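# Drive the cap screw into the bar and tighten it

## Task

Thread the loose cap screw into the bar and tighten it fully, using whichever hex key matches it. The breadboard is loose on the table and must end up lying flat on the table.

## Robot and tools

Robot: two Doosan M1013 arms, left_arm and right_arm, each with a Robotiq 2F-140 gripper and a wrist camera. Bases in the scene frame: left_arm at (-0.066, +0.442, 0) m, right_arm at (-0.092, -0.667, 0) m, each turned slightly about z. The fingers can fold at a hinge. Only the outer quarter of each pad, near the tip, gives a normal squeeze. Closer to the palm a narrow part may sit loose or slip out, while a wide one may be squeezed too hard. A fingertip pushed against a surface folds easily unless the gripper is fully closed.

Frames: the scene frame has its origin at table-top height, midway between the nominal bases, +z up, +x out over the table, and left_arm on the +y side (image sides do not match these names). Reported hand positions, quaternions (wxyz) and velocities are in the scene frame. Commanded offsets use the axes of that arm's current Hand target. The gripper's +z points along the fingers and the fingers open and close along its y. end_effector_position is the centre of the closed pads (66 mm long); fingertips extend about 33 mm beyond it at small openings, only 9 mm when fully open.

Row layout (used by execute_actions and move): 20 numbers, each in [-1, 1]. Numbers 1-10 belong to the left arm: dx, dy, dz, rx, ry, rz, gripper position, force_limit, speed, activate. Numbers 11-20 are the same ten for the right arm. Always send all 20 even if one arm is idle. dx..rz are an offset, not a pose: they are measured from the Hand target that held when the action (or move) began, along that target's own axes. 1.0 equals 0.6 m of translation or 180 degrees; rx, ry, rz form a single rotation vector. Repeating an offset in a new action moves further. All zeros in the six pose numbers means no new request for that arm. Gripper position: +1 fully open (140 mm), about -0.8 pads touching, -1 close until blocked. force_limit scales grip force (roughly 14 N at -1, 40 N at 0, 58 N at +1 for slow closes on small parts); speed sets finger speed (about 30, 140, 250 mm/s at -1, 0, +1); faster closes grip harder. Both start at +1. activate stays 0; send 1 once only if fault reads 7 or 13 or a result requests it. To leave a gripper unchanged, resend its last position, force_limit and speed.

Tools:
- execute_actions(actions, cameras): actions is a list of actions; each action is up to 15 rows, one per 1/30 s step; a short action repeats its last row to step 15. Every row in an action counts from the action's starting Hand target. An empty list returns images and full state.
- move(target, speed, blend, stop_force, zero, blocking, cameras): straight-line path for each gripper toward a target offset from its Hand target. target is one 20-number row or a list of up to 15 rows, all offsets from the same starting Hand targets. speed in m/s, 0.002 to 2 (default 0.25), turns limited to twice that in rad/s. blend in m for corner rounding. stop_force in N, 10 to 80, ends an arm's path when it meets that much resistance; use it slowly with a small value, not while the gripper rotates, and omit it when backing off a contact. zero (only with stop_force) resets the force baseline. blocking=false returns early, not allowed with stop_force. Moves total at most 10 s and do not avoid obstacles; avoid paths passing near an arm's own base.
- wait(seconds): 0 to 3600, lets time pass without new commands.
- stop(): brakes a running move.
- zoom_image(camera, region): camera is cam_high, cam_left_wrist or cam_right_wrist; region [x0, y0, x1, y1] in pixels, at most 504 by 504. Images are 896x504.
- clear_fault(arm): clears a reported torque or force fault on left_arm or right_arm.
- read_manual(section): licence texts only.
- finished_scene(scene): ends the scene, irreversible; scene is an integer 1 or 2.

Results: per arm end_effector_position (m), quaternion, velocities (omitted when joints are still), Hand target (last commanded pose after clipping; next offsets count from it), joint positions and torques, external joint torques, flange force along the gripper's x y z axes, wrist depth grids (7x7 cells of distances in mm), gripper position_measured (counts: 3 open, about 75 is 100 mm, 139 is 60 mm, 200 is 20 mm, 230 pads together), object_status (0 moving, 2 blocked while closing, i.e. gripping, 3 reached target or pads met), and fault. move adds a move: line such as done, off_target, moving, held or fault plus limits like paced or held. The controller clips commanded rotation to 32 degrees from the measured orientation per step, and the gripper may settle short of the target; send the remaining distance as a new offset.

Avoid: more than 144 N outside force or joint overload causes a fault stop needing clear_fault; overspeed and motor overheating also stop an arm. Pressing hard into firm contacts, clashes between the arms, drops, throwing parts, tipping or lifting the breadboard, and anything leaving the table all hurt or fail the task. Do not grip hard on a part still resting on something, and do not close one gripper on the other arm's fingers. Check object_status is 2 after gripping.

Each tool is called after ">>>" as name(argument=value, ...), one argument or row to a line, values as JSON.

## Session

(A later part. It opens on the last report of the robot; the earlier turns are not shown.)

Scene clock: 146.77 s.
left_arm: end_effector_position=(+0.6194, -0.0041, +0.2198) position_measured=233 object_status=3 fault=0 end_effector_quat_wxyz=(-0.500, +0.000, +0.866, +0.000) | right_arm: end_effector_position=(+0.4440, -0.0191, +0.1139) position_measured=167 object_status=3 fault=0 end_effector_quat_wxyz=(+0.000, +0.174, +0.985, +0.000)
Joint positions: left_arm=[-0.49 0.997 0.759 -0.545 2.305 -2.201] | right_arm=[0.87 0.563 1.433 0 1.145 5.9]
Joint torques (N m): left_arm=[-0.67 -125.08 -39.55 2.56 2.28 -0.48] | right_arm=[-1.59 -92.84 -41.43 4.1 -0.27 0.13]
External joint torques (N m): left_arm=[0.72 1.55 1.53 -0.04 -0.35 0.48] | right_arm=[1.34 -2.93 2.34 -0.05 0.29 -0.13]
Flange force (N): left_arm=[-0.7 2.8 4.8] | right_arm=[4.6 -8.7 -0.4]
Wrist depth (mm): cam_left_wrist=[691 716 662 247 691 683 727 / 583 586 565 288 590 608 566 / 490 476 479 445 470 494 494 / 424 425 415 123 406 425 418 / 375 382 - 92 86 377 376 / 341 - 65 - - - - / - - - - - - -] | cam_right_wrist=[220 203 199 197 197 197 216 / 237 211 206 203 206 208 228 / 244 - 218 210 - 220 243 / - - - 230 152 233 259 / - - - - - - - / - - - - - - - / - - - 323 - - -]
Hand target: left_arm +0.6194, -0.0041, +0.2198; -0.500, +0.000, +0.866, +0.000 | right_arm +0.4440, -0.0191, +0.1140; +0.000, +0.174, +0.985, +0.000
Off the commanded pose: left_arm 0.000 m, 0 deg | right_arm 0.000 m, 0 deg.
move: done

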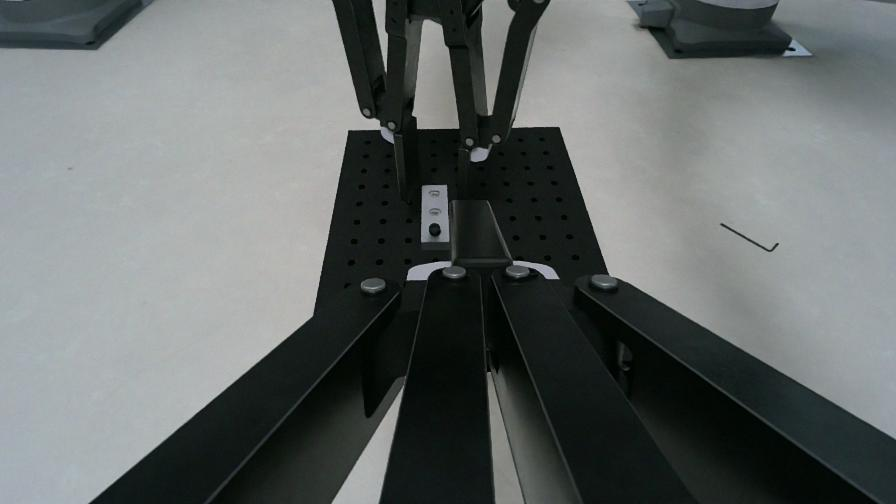

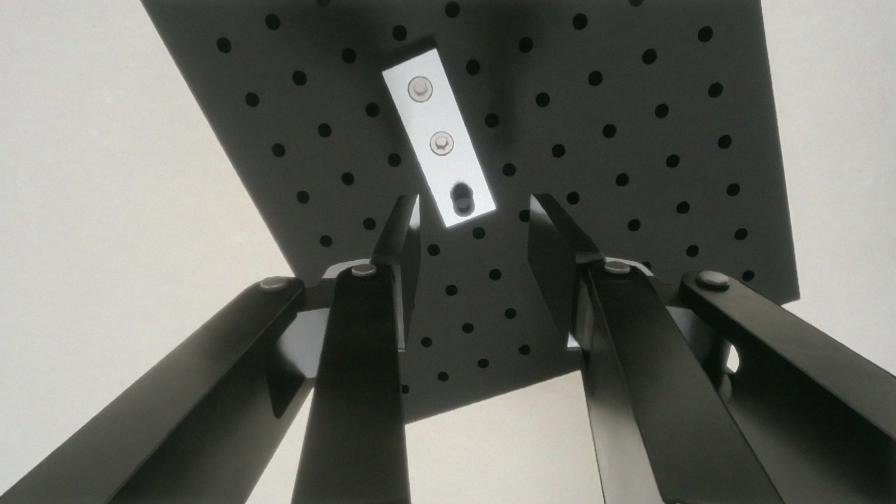

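>>> move(
  target=[
    [0,0,0,0,0,0,-1,1,0,0,0,0,0,0,0,-0.7778,-0.3,0,0,0],
    [0,0,0,0,0,0,-1,1,0,0,0,0,0,0,0,0.4444,-0.3,0,0,0],
    [0,0,0,0,0,0,-1,1,0,0,0,0,0,0,0,-0.3333,-0.3,0,0,0],
    [0,0,0,0,0,0,-1,1,0,0,0.0062,-0.0008,0,0,0,0.8889,-0.3,0,0,0],
  ],
  speed=0.9,
  blend=[0.02,0.02,0.02,0],
)

>>> move(
  target=[0,0,0,0,0,0,-1,1,0,0,0,0,0.0678,0,0,0,-0.5,0,-1,0],
  speed=0.08,
)

>>> execute_actions(
  actions=[
    [[0,0,0,0,0,0,-1,1,0,0,0,0,0,0,0,0,-1,-0.6,-1,0]],
    [[0,0,0,0,0,0,-1,1,0,0,0,0,0,0,0,0,-1,-0.6,-1,0]],
  ],
  cameras=["cam_left_wrist","cam_right_wrist"],
)

>>> zoom_image(
  camera="cam_left_wrist",
  region=[405, 190, 465, 250],
)

>>> zoom_image(
  camera="cam_right_wrist",
  region=[430, 190, 510, 270],
)

Scene clock: 154.27 s.
left_arm: end_effector_position=(+0.6194, -0.0041, +0.2198) position_measured=233 object_status=3 fault=0 end_effector_quat_wxyz=(-0.500, +0.000, +0.866, +0.000) | right_arm: end_effector_position=(+0.4404, -0.0183, +0.1140) position_measured=167 object_status=3 fault=0 end_effector_quat_wxyz=(+0.000, +1.000, +0.000, +0.000)
Joint positions: left_arm=[-0.49 0.997 0.759 -0.545 2.305 -2.201] | right_arm=[0.874 0.56 1.437 0 1.143 -3.87]
Joint torques (N m): left_arm=[-0.57 -125.38 -39.66 2.56 2.36 -0.61] | right_arm=[-1.41 -92.98 -41.82 3.93 -0.34 -0.02]
External joint torques (N m): left_arm=[0.75 2.09 1.71 -0.04 -0.44 0.61] | right_arm=[1.55 -2.32 2.95 0.03 0.31 0.02]
Flange force (N): left_arm=[-1.4 2.9 5.0] | right_arm=[-8.0 6.8 0.5]
Wrist depth (mm): cam_left_wrist=[693 - 253 263 725 683 727 / 575 582 565 295 584 586 589 / 494 493 475 440 471 497 512 / 422 427 414 123 404 427 415 / 374 385 - 92 85 375 375 / 341 - 65 - - - 344 / - - - - - - -] | cam_right_wrist=[- 201 199 198 - 201 218 / 237 210 210 210 207 208 - / - 222 221 215 221 - 247 / - 233 231 216 151 256 263 / - - - 251 - - - / - - - - - - - / - - - 332 - - -]
Hand target: left_arm +0.6194, -0.0041, +0.2198; -0.500, +0.000, +0.866, +0.000 | right_arm +0.4404, -0.0183, +0.1140; +0.000, +1.000, +0.000, +0.000
Off the commanded pose: left_arm 0.000 m, 0 deg | right_arm 0.000 m, 0 deg.
move: done

Scene clock: 155.10 s.
left_arm: end_effector_position=(+0.6194, -0.0041, +0.2198) position_measured=233 object_status=3 fault=0 end_effector_quat_wxyz=(-0.500, +0.000, +0.866, +0.000) | right_arm: end_effector_position=(+0.4404, -0.0182, +0.0733) position_measured=192 object_status=3 fault=0 end_effector_quat_wxyz=(+0.000, +1.000, +0.000, +0.000)
Joint positions: left_arm=[-0.49 0.997 0.759 -0.545 2.305 -2.201] | right_arm=[0.874 0.59 1.469 0 1.082 -3.87]
Joint torques (N m): left_arm=[-0.69 -125.45 -39.57 2.6 2.31 -0.61] | right_arm=[-1.85 -94.26 -40.49 3.89 -0.35 0.11]
External joint torques (N m): left_arm=[0.92 1.79 1.52 -0.07 -0.38 0.61] | right_arm=[2.41 -3.01 2.33 0.01 0.3 -0.11]
Flange force (N): left_arm=[-1.2 2.9 4.5] | right_arm=[-8.2 5.7 -1.0]
Wrist depth (mm): cam_left_wrist=[693 720 718 251 736 683 774 / 584 584 566 295 583 590 582 / 504 496 476 431 500 494 500 / 424 429 413 117 406 429 430 / 375 383 - 92 86 374 377 / 341 - 65 - - - 341 / - - - - - - -] | cam_right_wrist=[159 161 161 162 - 160 - / - 172 168 169 174 170 - / - 180 180 176 179 - - / - 190 189 177 138 - 214 / - - - - - 93 - / - - - - - - - / - - - - - - -]
Hand target: left_arm +0.6194, -0.0041, +0.2198; -0.500, +0.000, +0.866, +0.000 | right_arm +0.4404, -0.0183, +0.0733; +0.000, +1.000, +0.000, +0.000
Off the commanded pose: left_arm 0.000 m, 0 deg | right_arm 0.000 m, 0 deg.
move: done

Scene clock: 156.30 s.
left_arm: end_effector_position=(+0.6194, -0.0041, +0.2198) position_measured=233 object_status=3 fault=0 end_effector_quat_wxyz=(-0.500, +0.000, +0.866, +0.000) | right_arm: end_effector_position=(+0.4404, -0.0183, +0.0733) position_measured=216 object_status=2 fault=0 end_effector_quat_wxyz=(+0.000, +1.000, +0.000, +0.000)
Joint positions: left_arm=[-0.49 0.997 0.759 -0.545 2.305 -2.201] | right_arm=[0.874 0.59 1.469 0 1.082 -3.87]
Joint torques (N m): left_arm=[-0.9 -125.6 -39.57 2.53 2.31 -0.59] | right_arm=[-0.85 -92.45 -39.8 4.23 -0.6 0]
External joint torques (N m): left_arm=[1.01 1.51 1.41 -0.01 -0.37 0.59] | right_arm=[0.56 -4.37 1.82 -0.37 0.56 0]
External joint torques at the end of the 1st action: left_arm=[0.38 1.64 1.49 -0.03 -0.39 0.56] | right_arm=[1.17 -2.92 2.26 0.03 0.3 -0.04]
Flange force (N): left_arm=[-0.9 3.1 4.5] | right_arm=[-6.9 7.4 -2.8]
Flange force at the end of the 1st action (N): left_arm=[-0.9 2.5 4.8] | right_arm=[-7.0 6.4 -1.0]
Wrist depth (mm): cam_left_wrist=[695 723 266 252 697 681 725 / 587 582 538 294 572 590 584 / 491 492 475 345 475 495 491 / 426 427 416 123 403 428 427 / 374 383 - 92 86 376 375 / 341 - 65 - - - 344 / - - - - - - -] | cam_right_wrist=[163 165 162 162 162 - - / 170 172 169 168 - - - / 205 180 180 178 - 183 204 / 211 189 188 119 113 190 219 / - - - - 89 - 233 / - - - - - - - / - - - - - - -]
Hand target: left_arm +0.6194, -0.0041, +0.2198; -0.500, +0.000, +0.866, +0.000 | right_arm +0.4404, -0.0183, +0.0733; +0.000, +1.000, +0.000, +0.000
Off the commanded pose: left_arm 0.000 m, 0 deg | right_arm 0.000 m, 0 deg.

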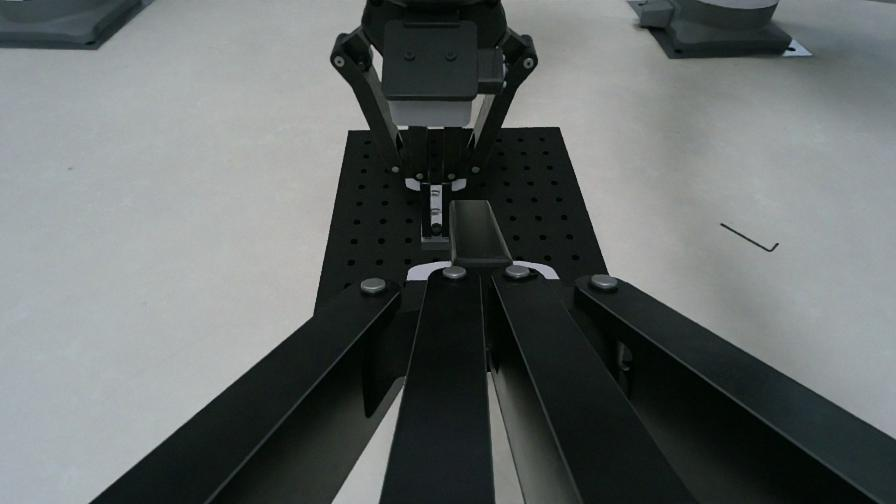

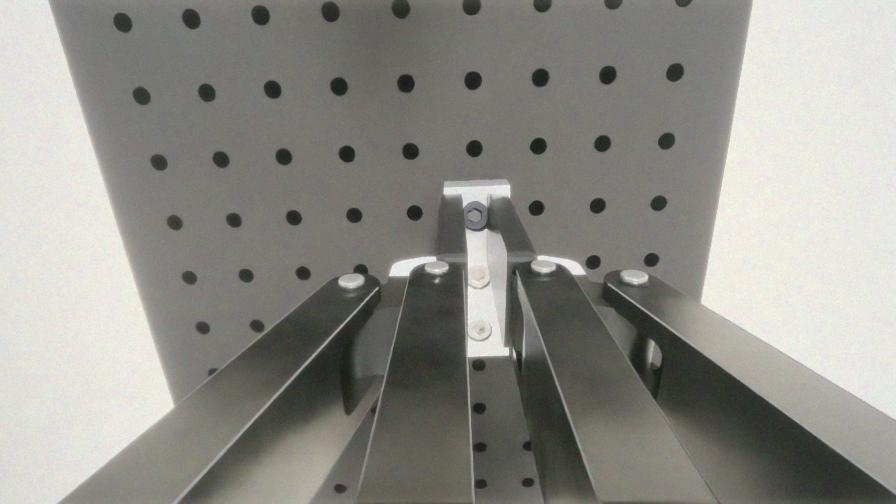

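Scaled by 8.400 from the camera's image (finer frame: 1280x720).

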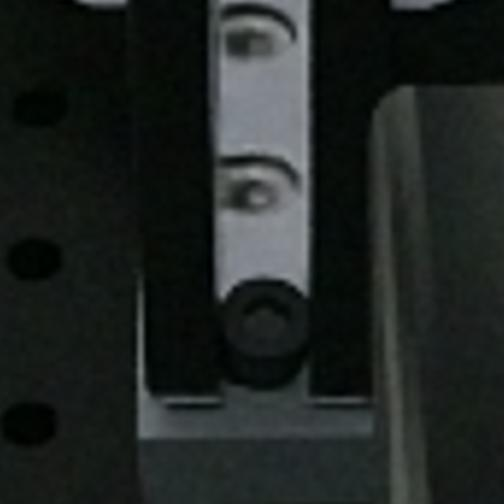

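Scaled by 6.300 from the camera's image (finer frame: 1280x720).

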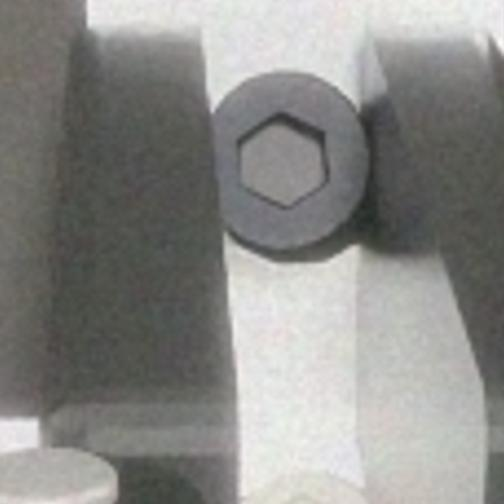

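>>> execute_actions(
  actions=[
    [[0,0,0,0,0,0,-1,1,0,0,0,0,0,0,0,0,-0.5,-0.6,-1,0]],
  ],
)

>>> move(
  target=[0,0,0,0,0,0,-1,1,0,0,-0.0003,0.002,0,0,0,-0.5,-0.5,-0.6,-1,0],
  speed=0.3,
)

>>> execute_actions(
  actions=[
    [[0,0,0,0,0,0,-1,1,0,0,0,0,0,0,0,0,-1,-0.6,-1,0]],
    [[0,0,0,0,0,0,-1,1,0,0,0,0,0,0,0,0,-1,-0.6,-1,0]],
  ],
  cameras=["cam_left_wrist","cam_right_wrist"],
)

>>> zoom_image(
  camera="cam_left_wrist",
  region=[405, 190, 465, 250],
)

>>> zoom_image(
  camera="cam_right_wrist",
  region=[430, 190, 510, 270],
)

Scene clock: 159.60 s.
left_arm: end_effector_position=(+0.6194, -0.0041, +0.2198) position_measured=233 object_status=3 fault=0 end_effector_quat_wxyz=(-0.500, +0.000, +0.866, +0.000) | right_arm: end_effector_position=(+0.4404, -0.0183, +0.0733) position_measured=192 object_status=0 fault=0 end_effector_quat_wxyz=(+0.000, +1.000, +0.000, +0.000)
Joint positions: left_arm=[-0.49 0.997 0.759 -0.545 2.305 -2.201] | right_arm=[0.874 0.59 1.469 0 1.082 -3.87]
Joint torques (N m): left_arm=[-0.96 -125.14 -39.55 2.59 2.37 -0.59] | right_arm=[-1.03 -93.91 -40.43 3.86 -0.33 0.14]
External joint torques (N m): left_arm=[1.18 1.1 1.38 -0.06 -0.43 0.59] | right_arm=[0.85 -3.33 2.31 0.01 0.29 -0.14]
Flange force (N): left_arm=[-0.4 3.5 5.1] | right_arm=[-7.1 7.2 -1.3]
Wrist depth (mm): cam_left_wrist=[695 710 266 250 743 689 731 / 589 595 572 295 566 565 576 / 490 489 479 427 465 496 518 / 423 424 415 118 408 428 414 / 372 385 - 92 86 376 376 / 340 - 65 - - - 342 / - - - - - - -] | cam_right_wrist=[163 161 161 163 162 160 185 / 170 172 170 167 171 172 - / - 180 180 178 180 181 - / - 191 188 180 139 192 - / - - - - - - - / - - - - - - - / - - - - - - -]
Hand target: left_arm +0.6194, -0.0041, +0.2198; -0.500, +0.000, +0.866, +0.000 | right_arm +0.4404, -0.0183, +0.0733; +0.000, +1.000, +0.000, +0.000
Off the commanded pose: left_arm 0.000 m, 0 deg | right_arm 0.000 m, 0 deg.

Scene clock: 162.70 s.
left_arm: end_effector_position=(+0.6194, -0.0041, +0.2198) position_measured=233 object_status=3 fault=0 end_effector_quat_wxyz=(-0.500, +0.000, +0.866, +0.000) | right_arm: end_effector_position=(+0.4402, -0.0195, +0.0733) position_measured=192 object_status=3 fault=0 end_effector_quat_wxyz=(+0.000, +0.707, +0.707, +0.001)
Joint positions: left_arm=[-0.49 0.997 0.759 -0.545 2.305 -2.201] | right_arm=[0.873 0.588 1.471 0 1.081 -5.441]
Joint torques (N m): left_arm=[-0.8 -125.37 -39.48 2.56 2.25 -0.59] | right_arm=[-1.37 -94.07 -40.57 3.97 -0.32 0.14]
External joint torques (N m): left_arm=[0.4 1.62 1.35 -0.06 -0.33 0.59] | right_arm=[1.43 -2.91 2.36 -0.03 0.26 -0.14]
Flange force (N): left_arm=[-1.0 2.3 4.2] | right_arm=[-6.4 -7.3 -0.9]
Wrist depth (mm): cam_left_wrist=[685 720 723 666 714 689 736 / 598 579 582 504 590 592 592 / 492 492 476 440 473 494 495 / 426 427 415 123 406 427 427 / 373 383 - 92 85 378 378 / 342 - 65 - - - 343 / - - - - - - -] | cam_right_wrist=[162 159 159 161 161 160 162 / - - 170 168 169 169 168 / - - 178 177 180 179 201 / - 192 177 165 138 188 216 / - - - - - 93 - / - - - - - - - / - - - - - - -]
Hand target: left_arm +0.6194, -0.0041, +0.2198; -0.500, +0.000, +0.866, +0.000 | right_arm +0.4402, -0.0195, +0.0733; +0.000, +0.707, +0.707, +0.000
Off the commanded pose: left_arm 0.000 m, 0 deg | right_arm 0.000 m, 0 deg.
move: done

Scene clock: 163.90 s.
left_arm: end_effector_position=(+0.6194, -0.0041, +0.2198) position_measured=233 object_status=3 fault=0 end_effector_quat_wxyz=(-0.500, +0.000, +0.866, +0.000) | right_arm: end_effector_position=(+0.4402, -0.0195, +0.0733) position_measured=216 object_status=2 fault=0 end_effector_quat_wxyz=(+0.000, +0.707, +0.707, +0.001)
Joint positions: left_arm=[-0.49 0.997 0.759 -0.545 2.305 -2.201] | right_arm=[0.873 0.588 1.471 0 1.081 -5.442]
Joint torques (N m): left_arm=[-0.31 -125.55 -39.66 2.6 2.31 -0.49] | right_arm=[-0.7 -93 -39.26 4.1 -0.08 0.13]
External joint torques (N m): left_arm=[0.29 1.69 1.54 -0.08 -0.38 0.49] | right_arm=[0.9 -3.95 1.35 -0.19 0.04 -0.13]
External joint torques at the end of the 1st action: left_arm=[0.79 1.39 1.41 -0.01 -0.29 0.58] | right_arm=[1.62 -2.56 2.38 -0.03 0.29 -0.07]
Flange force (N): left_arm=[-0.8 2.3 4.8] | right_arm=[-6.3 -6.4 -2.1]
Flange force at the end of the 1st action (N): left_arm=[-0.7 3.0 4.6] | right_arm=[-5.8 -7.2 -0.6]
Wrist depth (mm): cam_left_wrist=[689 725 689 662 769 687 695 / 583 590 589 505 589 590 587 / 497 512 479 442 476 496 477 / 425 424 414 123 406 424 430 / 374 383 - 92 86 375 376 / 341 - 65 - - - 342 / - - - - - - -] | cam_right_wrist=[162 162 161 161 161 160 162 / - - 171 170 170 169 188 / - - 178 178 181 179 - / - - 187 119 185 188 - / - - - - 90 - - / - - - - - - - / - - - - - - -]
Hand target: left_arm +0.6194, -0.0041, +0.2198; -0.500, +0.000, +0.866, +0.000 | right_arm +0.4402, -0.0195, +0.0733; +0.000, +0.707, +0.707, +0.000
Off the commanded pose: left_arm 0.000 m, 0 deg | right_arm 0.000 m, 0 deg.

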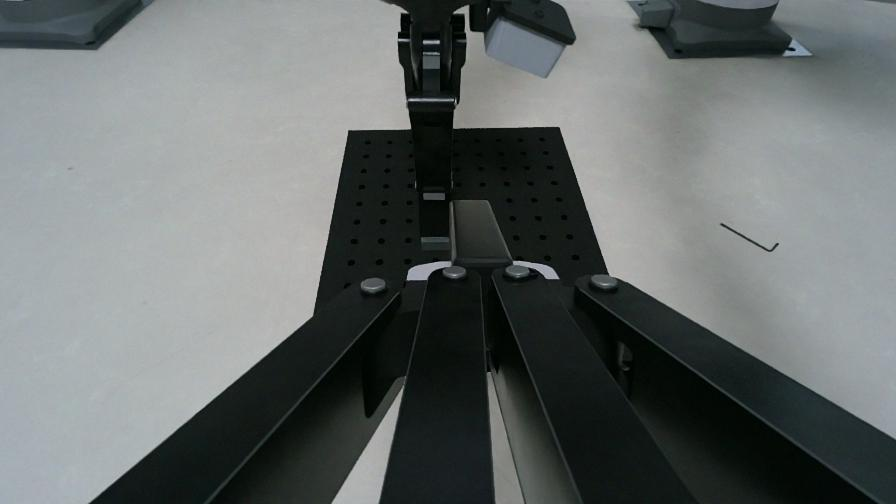

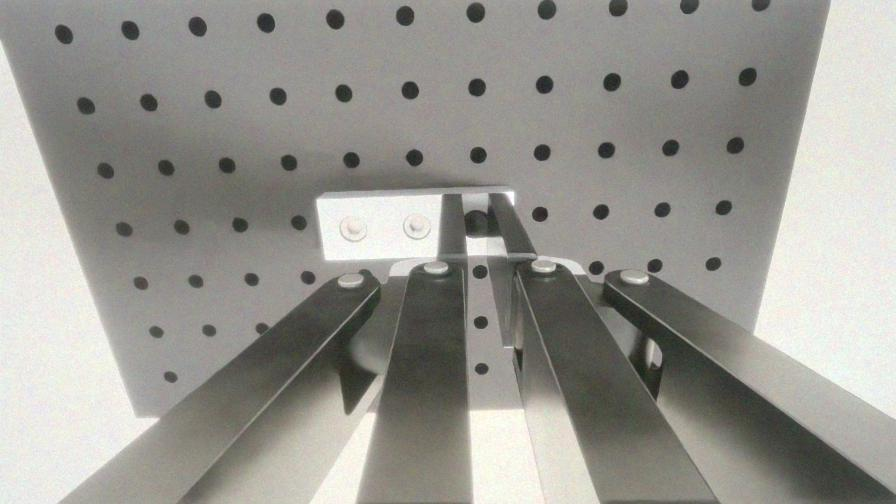

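Scaled by 8.400 from the camera's image (finer frame: 1280x720).

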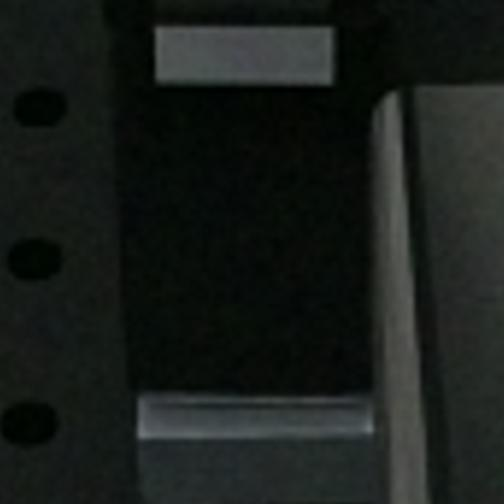

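Scaled by 6.300 from the camera's image (finer frame: 1280x720).

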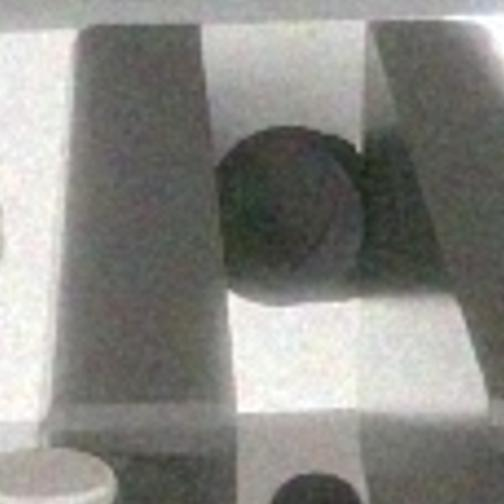

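>>> execute_actions(
  actions=[
    [[0,0,0,0,0,0,-1,1,0,0,0,0,0,0,0,0,-0.5,-0.6,-1,0]],
  ],
)

>>> move(
  target=[0,0,0,0,0,0,-1,1,0,0,0,0.004,0,0,0,0,-0.5,-0.6,-1,0],
  speed=0.1,
)

>>> execute_actions(
  actions=[
    [[0,0,0,0,0,0,-1,1,0,0,0,0,0,0,0,0,-1,-0.6,-1,0]],
    [[0,0,0,0,0,0,-1,1,0,0,0,0,0,0,0,0,-1,-0.6,-1,0]],
  ],
)

>>> execute_actions(
  actions=[
    [[0,0,0,0,0,0,-1,1,0,0,0,0,0,0,0,0,-0.5,-0.6,-1,0]],
  ],
)

>>> move(
  target=[0,0,0,0,0,0,-1,1,0,0,-0.0003,0,0,0,0,0.5,-0.5,-0.6,-1,0],
  speed=0.4,
)

>>> execute_actions(
  actions=[
    [[0,0,0,0,0,0,-1,1,0,0,0,0,0,0,0,0,-1,-0.6,-1,0]],
    [[0,0,0,0,0,0,-1,1,0,0,0,0,0,0,0,0,-1,-0.6,-1,0]],
  ],
  cameras=["cam_left_wrist","cam_right_wrist"],
)

>>> zoom_image(
  camera="cam_left_wrist",
  region=[405, 190, 465, 250],
)

>>> zoom_image(
  camera="cam_right_wrist",
  region=[430, 190, 510, 270],
)

Scene clock: 166.13 s.
left_arm: end_effector_position=(+0.6194, -0.0041, +0.2198) position_measured=233 object_status=3 fault=0 end_effector_quat_wxyz=(-0.500, +0.000, +0.866, +0.000) | right_arm: end_effector_position=(+0.4402, -0.0195, +0.0733) position_measured=192 object_status=0 fault=0 end_effector_quat_wxyz=(+0.000, +0.707, +0.707, +0.000)
Joint positions: left_arm=[-0.49 0.997 0.759 -0.545 2.305 -2.201] | right_arm=[0.873 0.588 1.471 0 1.081 -5.442]
Joint torques (N m): left_arm=[-0.86 -125.6 -39.63 2.54 2.24 -0.56] | right_arm=[-0.8 -93.83 -40.43 3.93 -0.3 0.08]
External joint torques (N m): left_arm=[0.8 2.05 1.63 -0.03 -0.32 0.56] | right_arm=[1.08 -3.36 2.34 0.01 0.25 -0.08]
Flange force (N): left_arm=[-1.4 2.7 4.4] | right_arm=[-7.1 -7.4 -1.2]
Wrist depth (mm): cam_left_wrist=[687 750 - 236 767 679 727 / 583 587 589 507 570 593 586 / 492 490 481 438 471 499 491 / 424 425 412 123 405 426 424 / 374 383 - 92 86 374 374 / 341 - 65 - - - 343 / - - - - - - -] | cam_right_wrist=[162 162 161 161 160 160 163 / - - 170 170 170 169 173 / - - 178 175 180 179 - / - 194 179 175 186 - - / - - - - - - - / - - - 218 - - - / - - - - - - -]
Hand target: left_arm +0.6194, -0.0041, +0.2198; -0.500, +0.000, +0.866, +0.000 | right_arm +0.4402, -0.0195, +0.0733; +0.000, +0.707, +0.707, +0.000
Off the commanded pose: left_arm 0.000 m, 0 deg | right_arm 0.000 m, 0 deg.

Scene clock: 166.63 s.
left_arm: end_effector_position=(+0.6194, -0.0041, +0.2198) position_measured=233 object_status=3 fault=0 end_effector_quat_wxyz=(-0.500, +0.000, +0.866, +0.000) | right_arm: end_effector_position=(+0.4426, -0.0195, +0.0733) position_measured=192 object_status=3 fault=0 end_effector_quat_wxyz=(+0.000, +0.707, +0.707, +0.000)
Joint positions: left_arm=[-0.49 0.997 0.759 -0.545 2.305 -2.201] | right_arm=[0.871 0.59 1.468 0 1.083 -5.444]
Joint torques (N m): left_arm=[-0.59 -125.36 -39.7 2.6 2.26 -0.54] | right_arm=[-1.41 -94.44 -40.61 3.89 -0.35 0.1]
External joint torques (N m): left_arm=[0.71 1.26 1.5 -0.07 -0.33 0.54] | right_arm=[1.13 -2.66 2.58 0.03 0.3 -0.1]
Flange force (N): left_arm=[-0.4 3.1 5.2] | right_arm=[-6.7 -7.2 -0.6]
Wrist depth (mm): cam_left_wrist=[697 718 714 229 718 677 725 / 586 575 557 505 587 592 584 / 475 470 483 446 473 479 499 / 424 426 415 123 406 425 428 / 374 374 - 92 86 376 375 / 342 - 65 - - - 343 / - - - - - - -] | cam_right_wrist=[164 162 161 161 161 160 160 / - 170 170 170 170 169 192 / - 179 178 175 177 179 201 / - 194 176 167 138 - - / - 203 - - - 93 228 / - - - - - - - / - - - 263 - - -]
Hand target: left_arm +0.6194, -0.0041, +0.2198; -0.500, +0.000, +0.866, +0.000 | right_arm +0.4426, -0.0195, +0.0733; +0.000, +0.707, +0.707, +0.000
Off the commanded pose: left_arm 0.000 m, 0 deg | right_arm 0.000 m, 0 deg.
move: done

Scene clock: 167.83 s.
left_arm: end_effector_position=(+0.6194, -0.0041, +0.2198) position_measured=233 object_status=3 fault=0 end_effector_quat_wxyz=(-0.500, +0.000, +0.866, +0.000) | right_arm: end_effector_position=(+0.4426, -0.0195, +0.0733) position_measured=216 object_status=2 fault=0 end_effector_quat_wxyz=(+0.000, +0.707, +0.707, +0.000)
Joint positions: left_arm=[-0.49 0.997 0.759 -0.545 2.305 -2.201] | right_arm=[0.871 0.59 1.468 0 1.083 -5.444]
Joint torques (N m): left_arm=[-0.72 -125.13 -39.51 2.62 2.29 -0.56] | right_arm=[-1.61 -93.06 -40.07 3.81 -0.43 0.05]
External joint torques (N m): left_arm=[0.68 1.84 1.59 -0.12 -0.37 0.56] | right_arm=[1.3 -3.89 2.06 0.11 0.38 -0.05]
External joint torques at the end of the 1st action: left_arm=[0.52 1.62 1.57 -0.09 -0.37 0.56] | right_arm=[1.23 -2.92 2.48 0 0.29 -0.06]
Flange force (N): left_arm=[-1.1 2.6 4.7] | right_arm=[-6.9 -7.6 -2.0]
Flange force at the end of the 1st action (N): left_arm=[-0.8 2.7 5.0] | right_arm=[-6.7 -7.4 -0.8]
Wrist depth (mm): cam_left_wrist=[689 697 750 229 - 679 727 / 592 586 583 503 584 583 611 / 491 488 479 442 472 495 491 / 427 424 416 123 404 426 428 / 374 384 - 92 85 374 375 / 334 - 65 - - - 344 / - - - - - - -] | cam_right_wrist=[162 162 162 161 161 158 158 / - 167 171 169 170 169 - / - 183 178 176 179 180 - / 194 192 178 119 113 - - / - - - - 89 - - / - - - - - - - / - - - - - - -]
Hand target: left_arm +0.6194, -0.0041, +0.2198; -0.500, +0.000, +0.866, +0.000 | right_arm +0.4426, -0.0195, +0.0733; +0.000, +0.707, +0.707, +0.000
Off the commanded pose: left_arm 0.000 m, 0 deg | right_arm 0.000 m, 0 deg.

Scene clock: 168.63 s.
left_arm: end_effector_position=(+0.6194, -0.0041, +0.2198) position_measured=233 object_status=3 fault=0 end_effector_quat_wxyz=(-0.500, +0.000, +0.866, +0.000) | right_arm: end_effector_position=(+0.4426, -0.0195, +0.0733) position_measured=192 object_status=0 fault=0 end_effector_quat_wxyz=(+0.000, +0.707, +0.707, +0.000)
Joint positions: left_arm=[-0.49 0.997 0.759 -0.545 2.305 -2.201] | right_arm=[0.871 0.59 1.468 0 1.083 -5.444]
Joint torques (N m): left_arm=[-0.83 -125.2 -39.71 2.53 2.3 -0.54] | right_arm=[-1.17 -94.37 -40.31 3.87 -0.39 0.07]
External joint torques (N m): left_arm=[1.07 1.41 1.59 0 -0.36 0.54] | right_arm=[0.75 -2.74 2.17 0.06 0.34 -0.07]
Flange force (N): left_arm=[-0.6 3.5 5.3] | right_arm=[-6.3 -6.3 -1.0]
Wrist depth (mm): cam_left_wrist=[697 723 697 229 718 689 725 / 558 587 582 261 570 586 618 / 494 495 482 443 468 502 496 / 425 427 412 123 405 423 430 / 374 383 - 92 86 373 377 / 343 - 65 - - - 344 / - - - - - - -] | cam_right_wrist=[162 162 163 161 161 160 - / - - 170 168 170 169 - / - - 178 177 178 179 207 / - 195 180 176 139 194 216 / 209 - - - - 93 - / - - - - - - - / - - - - - - -]
Hand target: left_arm +0.6194, -0.0041, +0.2198; -0.500, +0.000, +0.866, +0.000 | right_arm +0.4426, -0.0195, +0.0733; +0.000, +0.707, +0.707, +0.000
Off the commanded pose: left_arm 0.000 m, 0 deg | right_arm 0.000 m, 0 deg.

Scene clock: 171.10 s.
left_arm: end_effector_position=(+0.6194, -0.0041, +0.2198) position_measured=233 object_status=3 fault=0 end_effector_quat_wxyz=(-0.500, +0.000, +0.866, +0.000) | right_arm: end_effector_position=(+0.4427, -0.0196, +0.0733) position_measured=192 object_status=3 fault=0 end_effector_quat_wxyz=(+0.000, +1.000, +0.000, +0.000)
Joint positions: left_arm=[-0.49 0.997 0.759 -0.545 2.305 -2.201] | right_arm=[0.871 0.59 1.468 0 1.082 -3.873]
Joint torques (N m): left_arm=[-0.96 -125.49 -39.55 2.59 2.25 -0.52] | right_arm=[-1.33 -94.25 -40.29 3.87 -0.35 0.11]
External joint torques (N m): left_arm=[0.8 1.81 1.46 -0.08 -0.32 0.52] | right_arm=[1.2 -2.84 2.29 -0.01 0.31 -0.11]
Flange force (N): left_arm=[-1.2 2.5 4.0] | right_arm=[-6.9 6.3 -1.0]
Wrist depth (mm): cam_left_wrist=[685 723 689 249 743 683 710 / 583 618 565 292 565 587 587 / 489 499 478 341 479 498 494 / 426 422 417 117 406 427 430 / 375 383 - 92 86 376 375 / 343 - 65 - - - 343 / - - - - - - -] | cam_right_wrist=[163 161 161 161 - - - / 172 172 168 167 - - 195 / 202 180 178 178 - - - / - 191 184 120 138 189 - / 226 - - - - - - / - - - - - - - / - - - - - - -]
Hand target: left_arm +0.6194, -0.0041, +0.2198; -0.500, +0.000, +0.866, +0.000 | right_arm +0.4426, -0.0196, +0.0733; +0.000, +1.000, +0.000, +0.000
Off the commanded pose: left_arm 0.000 m, 0 deg | right_arm 0.000 m, 0 deg.
move: done

Scene clock: 172.30 s.
left_arm: end_effector_position=(+0.6194, -0.0041, +0.2198) position_measured=233 object_status=3 fault=0 end_effector_quat_wxyz=(-0.500, +0.000, +0.866, +0.000) | right_arm: end_effector_position=(+0.4426, -0.0196, +0.0733) position_measured=216 object_status=2 fault=0 end_effector_quat_wxyz=(+0.000, +1.000, +0.000, +0.000)
Joint positions: left_arm=[-0.49 0.997 0.759 -0.545 2.305 -2.201] | right_arm=[0.871 0.59 1.468 0 1.082 -3.873]
Joint torques (N m): left_arm=[-0.67 -125.37 -39.63 2.61 2.25 -0.54] | right_arm=[-1.45 -94.25 -40.38 3.91 -0.34 0.05]
External joint torques (N m): left_arm=[0.34 1.61 1.52 -0.1 -0.32 0.54] | right_arm=[1.56 -2.78 2.31 -0.03 0.29 -0.05]
External joint torques at the end of the 1st action: left_arm=[0.02 1.48 1.48 -0.01 -0.34 0.54] | right_arm=[1.25 -2.47 2.53 -0.05 0.26 -0.06]
Flange force (N): left_arm=[-0.7 2.4 4.8] | right_arm=[-7.3 6.0 -0.9]
Flange force at the end of the 1st action (N): left_arm=[-0.6 2.3 5.0] | right_arm=[-7.1 6.3 -0.4]
Wrist depth (mm): cam_left_wrist=[693 708 261 250 727 685 729 / 582 587 566 293 590 586 595 / 513 493 475 425 472 494 497 / 426 424 413 123 403 426 428 / 375 383 - 92 86 375 375 / 341 - 65 - - - 341 / - - - - - - -] | cam_right_wrist=[163 161 161 162 - - 185 / 170 172 168 169 169 - 194 / - 180 180 178 180 182 - / - 191 189 119 114 194 - / - 200 - - 89 - 233 / - - - - - - - / - - - - - - -]
Hand target: left_arm +0.6194, -0.0041, +0.2198; -0.500, +0.000, +0.866, +0.000 | right_arm +0.4426, -0.0196, +0.0733; +0.000, +1.000, +0.000, +0.000
Off the commanded pose: left_arm 0.000 m, 0 deg | right_arm 0.000 m, 0 deg.

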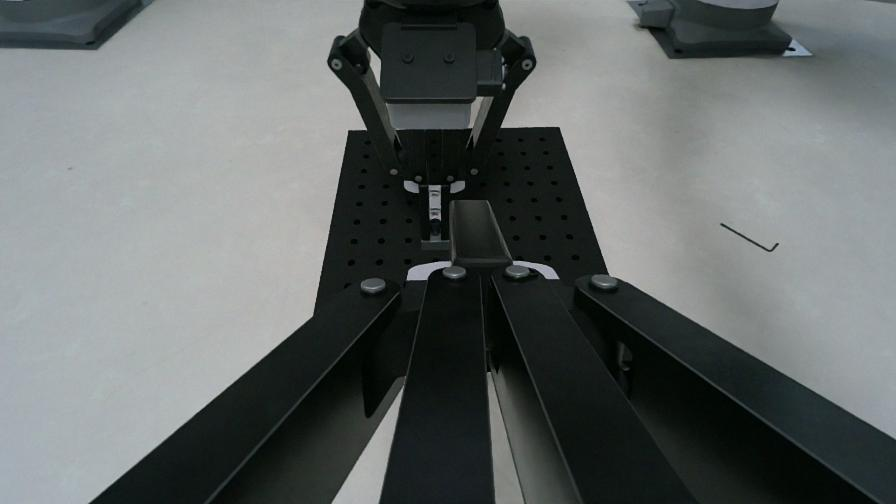

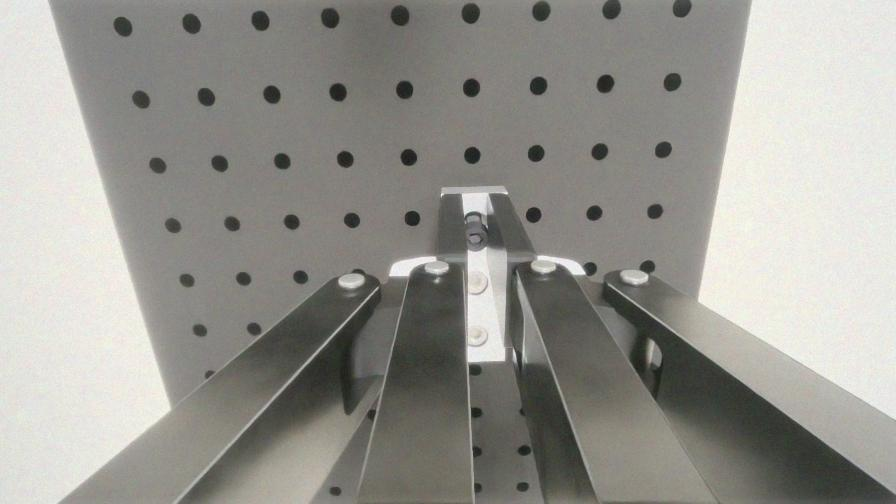

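Scaled by 8.400 from the camera's image (finer frame: 1280x720).

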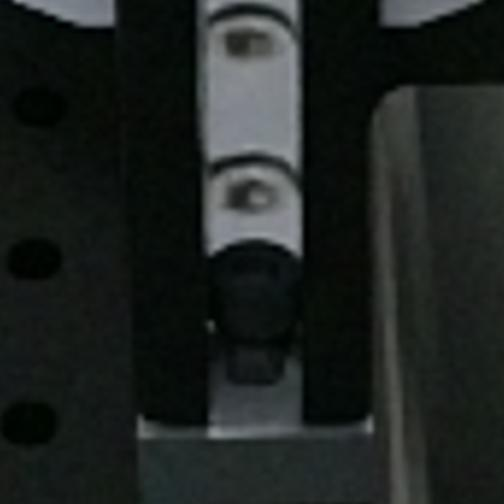

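Scaled by 6.300 from the camera's image (finer frame: 1280x720).

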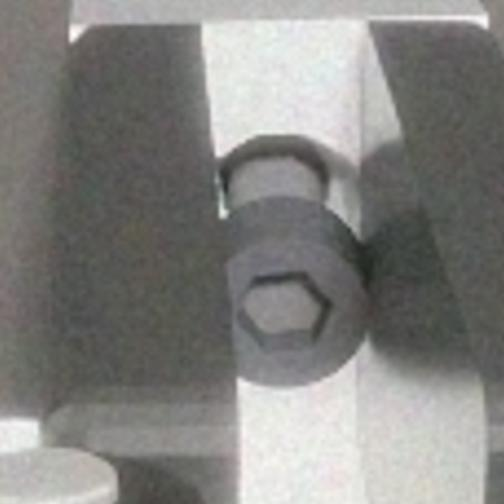

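>>> move(
  target=[
    [0,0,0,0,0,0,-1,1,0,0,0,0,0,0,0,0,-0.5,-0.6,-1,0],
    [0,0,0,0,0,0,-1,1,0,0,0,0,0,0,0,-0.5,-0.5,-0.6,-1,0],
    [0,0,0,0,0,0,-1,1,0,0,0,0,0,0,0,-0.5,-1,-0.6,-1,0],
  ],
  speed=0.5,
  cameras=["cam_left_wrist","cam_right_wrist"],
)

>>> zoom_image(
  camera="cam_left_wrist",
  region=[405, 190, 465, 250],
)

>>> zoom_image(
  camera="cam_right_wrist",
  region=[430, 190, 510, 270],
)

Scene clock: 178.63 s.
left_arm: end_effector_position=(+0.6194, -0.0041, +0.2198) position_measured=233 object_status=3 fault=0 end_effector_quat_wxyz=(-0.500, +0.000, +0.866, +0.000) | right_arm: end_effector_position=(+0.4426, -0.0196, +0.0733) position_measured=216 object_status=0 fault=0 end_effector_quat_wxyz=(+0.000, +0.707, +0.707, +0.000)
Joint positions: left_arm=[-0.49 0.997 0.759 -0.545 2.305 -2.201] | right_arm=[0.871 0.59 1.468 0 1.082 -5.444]
Joint torques (N m): left_arm=[-0.71 -125.55 -39.88 2.61 2.34 -0.55] | right_arm=[-1.59 -93.5 -40.22 3.91 -0.44 0.1]
External joint torques (N m): left_arm=[0.66 1.83 1.81 -0.1 -0.41 0.55] | right_arm=[1.64 -3.43 2.29 0.01 0.39 -0.1]
Flange force (N): left_arm=[-0.8 3.1 5.7] | right_arm=[-6.6 -7.8 -1.5]
Wrist depth (mm): cam_left_wrist=[693 727 703 234 723 674 759 / 584 582 589 506 592 587 584 / 493 492 480 442 473 501 495 / 424 427 416 123 404 427 423 / 371 385 - 92 86 376 377 / 341 - 65 - - - 334 / - - - - - - -] | cam_right_wrist=[162 162 161 161 161 160 - / - 169 170 170 169 169 - / - - 178 176 179 179 203 / - 194 182 119 113 191 218 / - 206 - - 89 - - / - - - - - - - / - - - - - - -]
Hand target: left_arm +0.6194, -0.0041, +0.2198; -0.500, +0.000, +0.866, +0.000 | right_arm +0.4426, -0.0196, +0.0733; +0.000, +0.707, +0.707, +0.000
Off the commanded pose: left_arm 0.000 m, 0 deg | right_arm 0.000 m, 0 deg.
move: done

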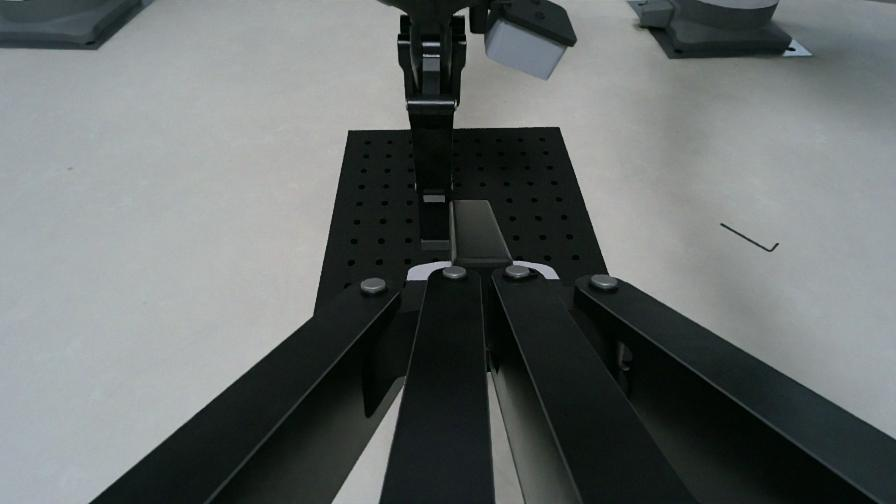

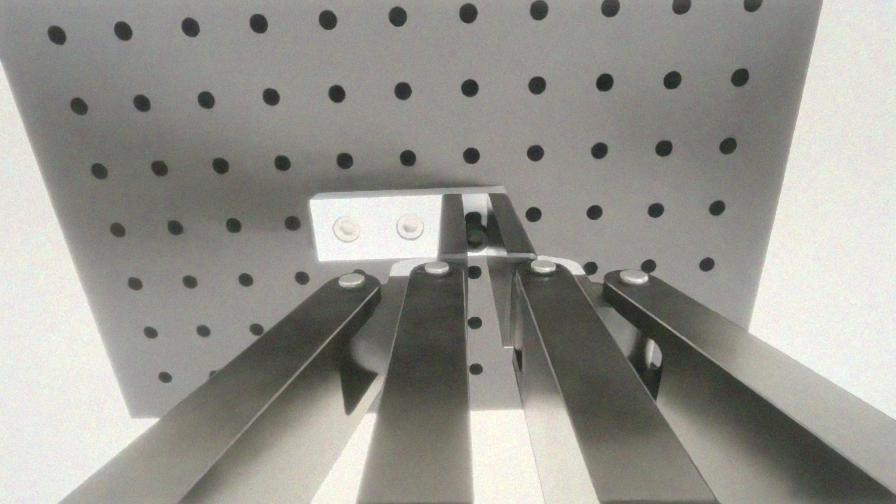

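Scaled by 8.400 from the camera's image (finer frame: 1280x720).

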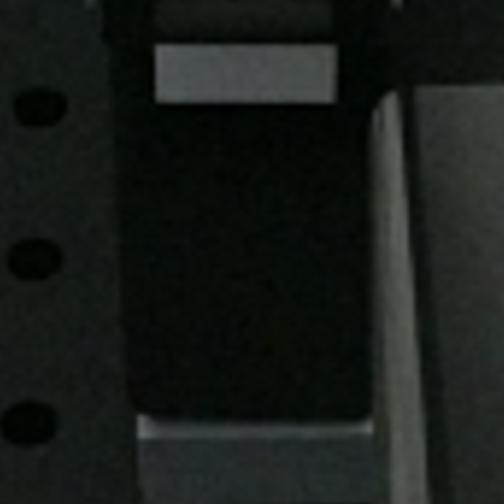

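Scaled by 6.300 from the camera's image (finer frame: 1280x720).

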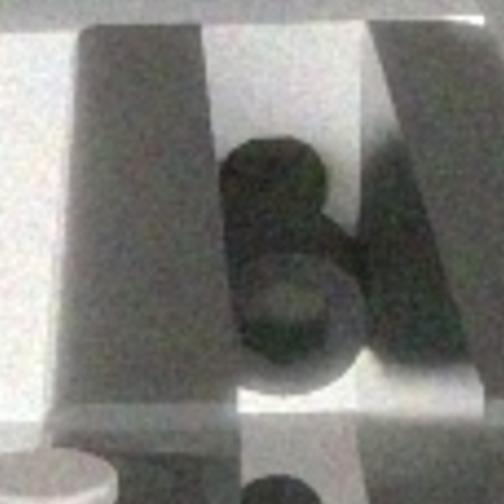

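>>> move(
  target=[
    [0,0,0,0,0,0,-1,1,0,0,0,0,0,0,0,0,-0.98,0,-1,0],
    [0,0,0,0,0,0,-1,1,0,0,0,0,0.001,0,0,0,-0.98,0,-1,0],
  ],
  speed=0.05,
)

>>> move(
  target=[
    [0,0,0,0,0,0,-1,1,0,0,0,0,0.0005,0,0,0.7778,-0.98,0,-1,0],
    [0,0,0,0,0,0,-1,1,0,0,0,0,0.0012,0,0,-0.4444,-0.98,0,-1,0],
  ],
  speed=0.4,
  blend=0.02,
  cameras=["cam_left_wrist","cam_right_wrist"],
)

>>> zoom_image(
  camera="cam_left_wrist",
  region=[405, 190, 465, 250],
)

>>> zoom_image(
  camera="cam_right_wrist",
  region=[430, 190, 510, 270],
)

Scene clock: 181.47 s.
left_arm: end_effector_position=(+0.6194, -0.0041, +0.2198) position_measured=233 object_status=3 fault=0 end_effector_quat_wxyz=(-0.500, +0.000, +0.866, +0.000) | right_arm: end_effector_position=(+0.4427, -0.0196, +0.0729) position_measured=219 object_status=2 fault=0 end_effector_quat_wxyz=(+0.000, +0.707, +0.707, +0.001)
Joint positions: left_arm=[-0.49 0.997 0.759 -0.545 2.305 -2.201] | right_arm=[0.871 0.59 1.468 0 1.082 -5.444]
Joint torques (N m): left_arm=[-0.76 -125.35 -39.5 2.59 2.29 -0.56] | right_arm=[0.03 -81.05 -32.89 4.36 -0.55 0.08]
External joint torques (N m): left_arm=[0.47 1.18 1.23 -0.07 -0.36 0.56] | right_arm=[-0.25 -16.46 -5.36 -0.42 0.5 -0.08]
Flange force (N): left_arm=[-0.5 2.5 4.4] | right_arm=[-8.0 -6.1 -17.2]
Wrist depth (mm): cam_left_wrist=[689 697 693 228 723 675 695 / 587 582 589 262 589 586 590 / 492 495 478 445 473 497 495 / 424 424 415 123 406 427 427 / 377 385 - 92 86 377 375 / 342 - 65 - - - 344 / - - - - - - -] | cam_right_wrist=[162 162 160 161 160 160 159 / - 172 170 169 169 170 190 / - - 178 175 179 179 197 / - 194 178 119 186 190 226 / 235 204 - - 89 - - / - - - - - - - / - - - - - - -]
Hand target: left_arm +0.6194, -0.0041, +0.2198; -0.500, +0.000, +0.866, +0.000 | right_arm +0.4426, -0.0196, +0.0727; +0.000, +0.707, +0.707, +0.000
Off the commanded pose: left_arm 0.000 m, 0 deg | right_arm 0.000 m, 0 deg.
move: done

Scene clock: 188.10 s.
left_arm: end_effector_position=(+0.6194, -0.0041, +0.2198) position_measured=233 object_status=3 fault=0 end_effector_quat_wxyz=(-0.500, +0.000, +0.866, +0.000) | right_arm: end_effector_position=(+0.4427, -0.0196, +0.0719) position_measured=219 object_status=2 fault=0 end_effector_quat_wxyz=(+0.000, +0.087, +0.996, +0.000)
Joint positions: left_arm=[-0.49 0.997 0.759 -0.545 2.305 -2.201] | right_arm=[0.871 0.591 1.469 0 1.08 -0.557]
Joint torques (N m): left_arm=[-0.81 -125.58 -39.63 2.6 2.28 -0.55] | right_arm=[-1.48 -66.87 -23.87 4 -0.46 0.13]
External joint torques (N m): left_arm=[0.67 1.84 1.54 -0.09 -0.35 0.55] | right_arm=[1.11 -30.01 -14.18 -0.06 0.47 -0.13]
Flange force (N): left_arm=[-1.1 2.5 4.4] | right_arm=[4.9 -6.3 -33.9]
Wrist depth (mm): cam_left_wrist=[693 720 691 247 727 679 720 / 580 583 569 290 589 593 589 / 506 492 479 344 473 489 497 / 420 427 417 123 404 424 428 / 374 383 - 92 85 375 376 / 340 - 65 - - - 345 / - - - - - - -] | cam_right_wrist=[188 - 160 161 160 159 160 / - - 170 162 170 168 169 / - 202 179 170 179 178 - / - 219 189 110 184 188 191 / - 234 - - 89 197 200 / - - - - - - - / - - - - - - -]
Hand target: left_arm +0.6194, -0.0041, +0.2198; -0.500, +0.000, +0.866, +0.000 | right_arm +0.4426, -0.0196, +0.0720; +0.000, +0.087, +0.996, +0.000
Off the commanded pose: left_arm 0.000 m, 0 deg | right_arm 0.000 m, 0 deg.
move: done

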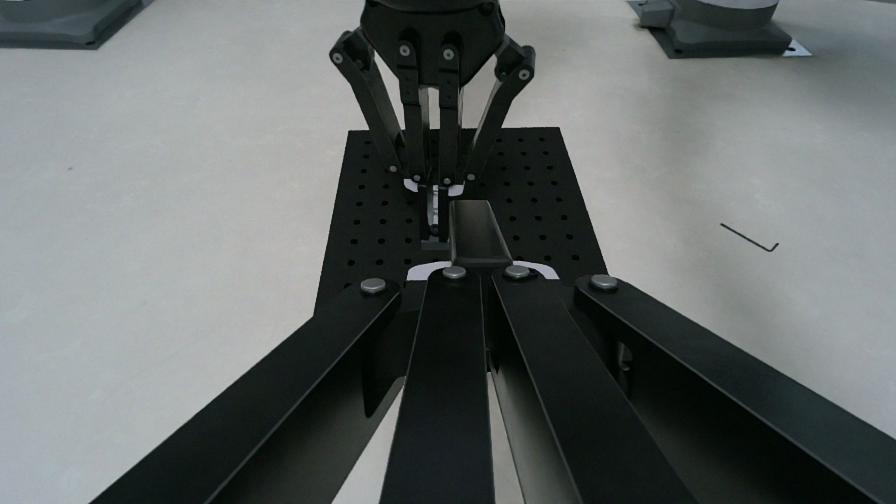

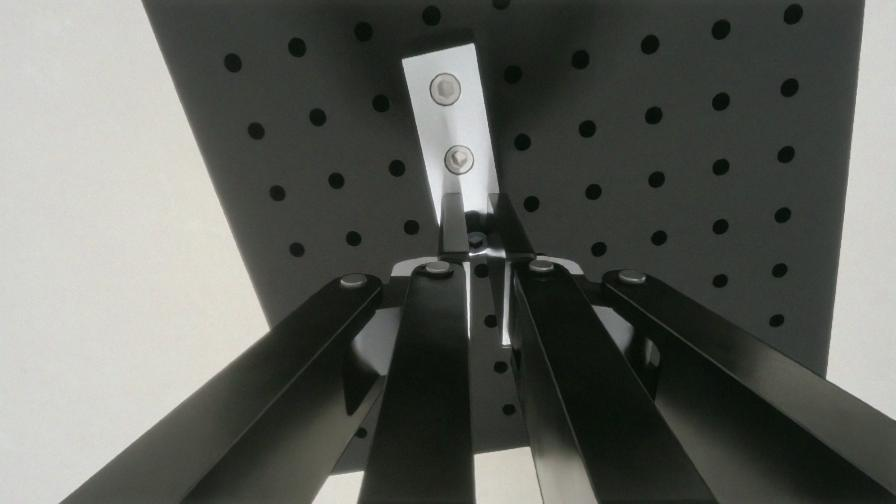

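Scaled by 8.400 from the camera's image (finer frame: 1280x720).

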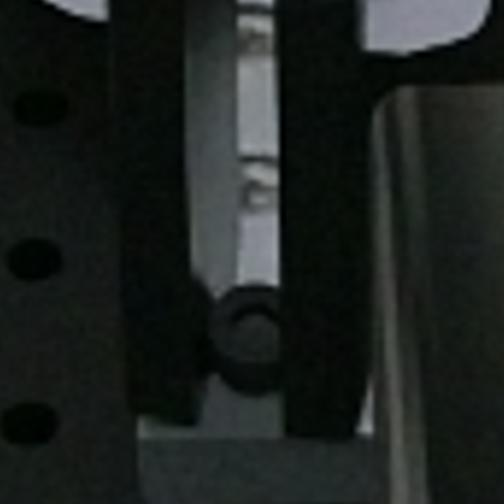

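Scaled by 6.300 from the camera's image (finer frame: 1280x720).

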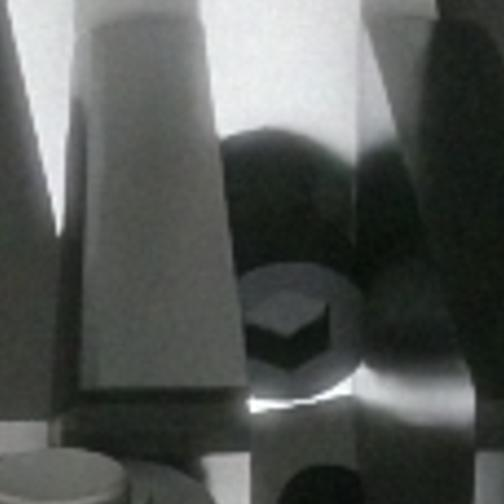

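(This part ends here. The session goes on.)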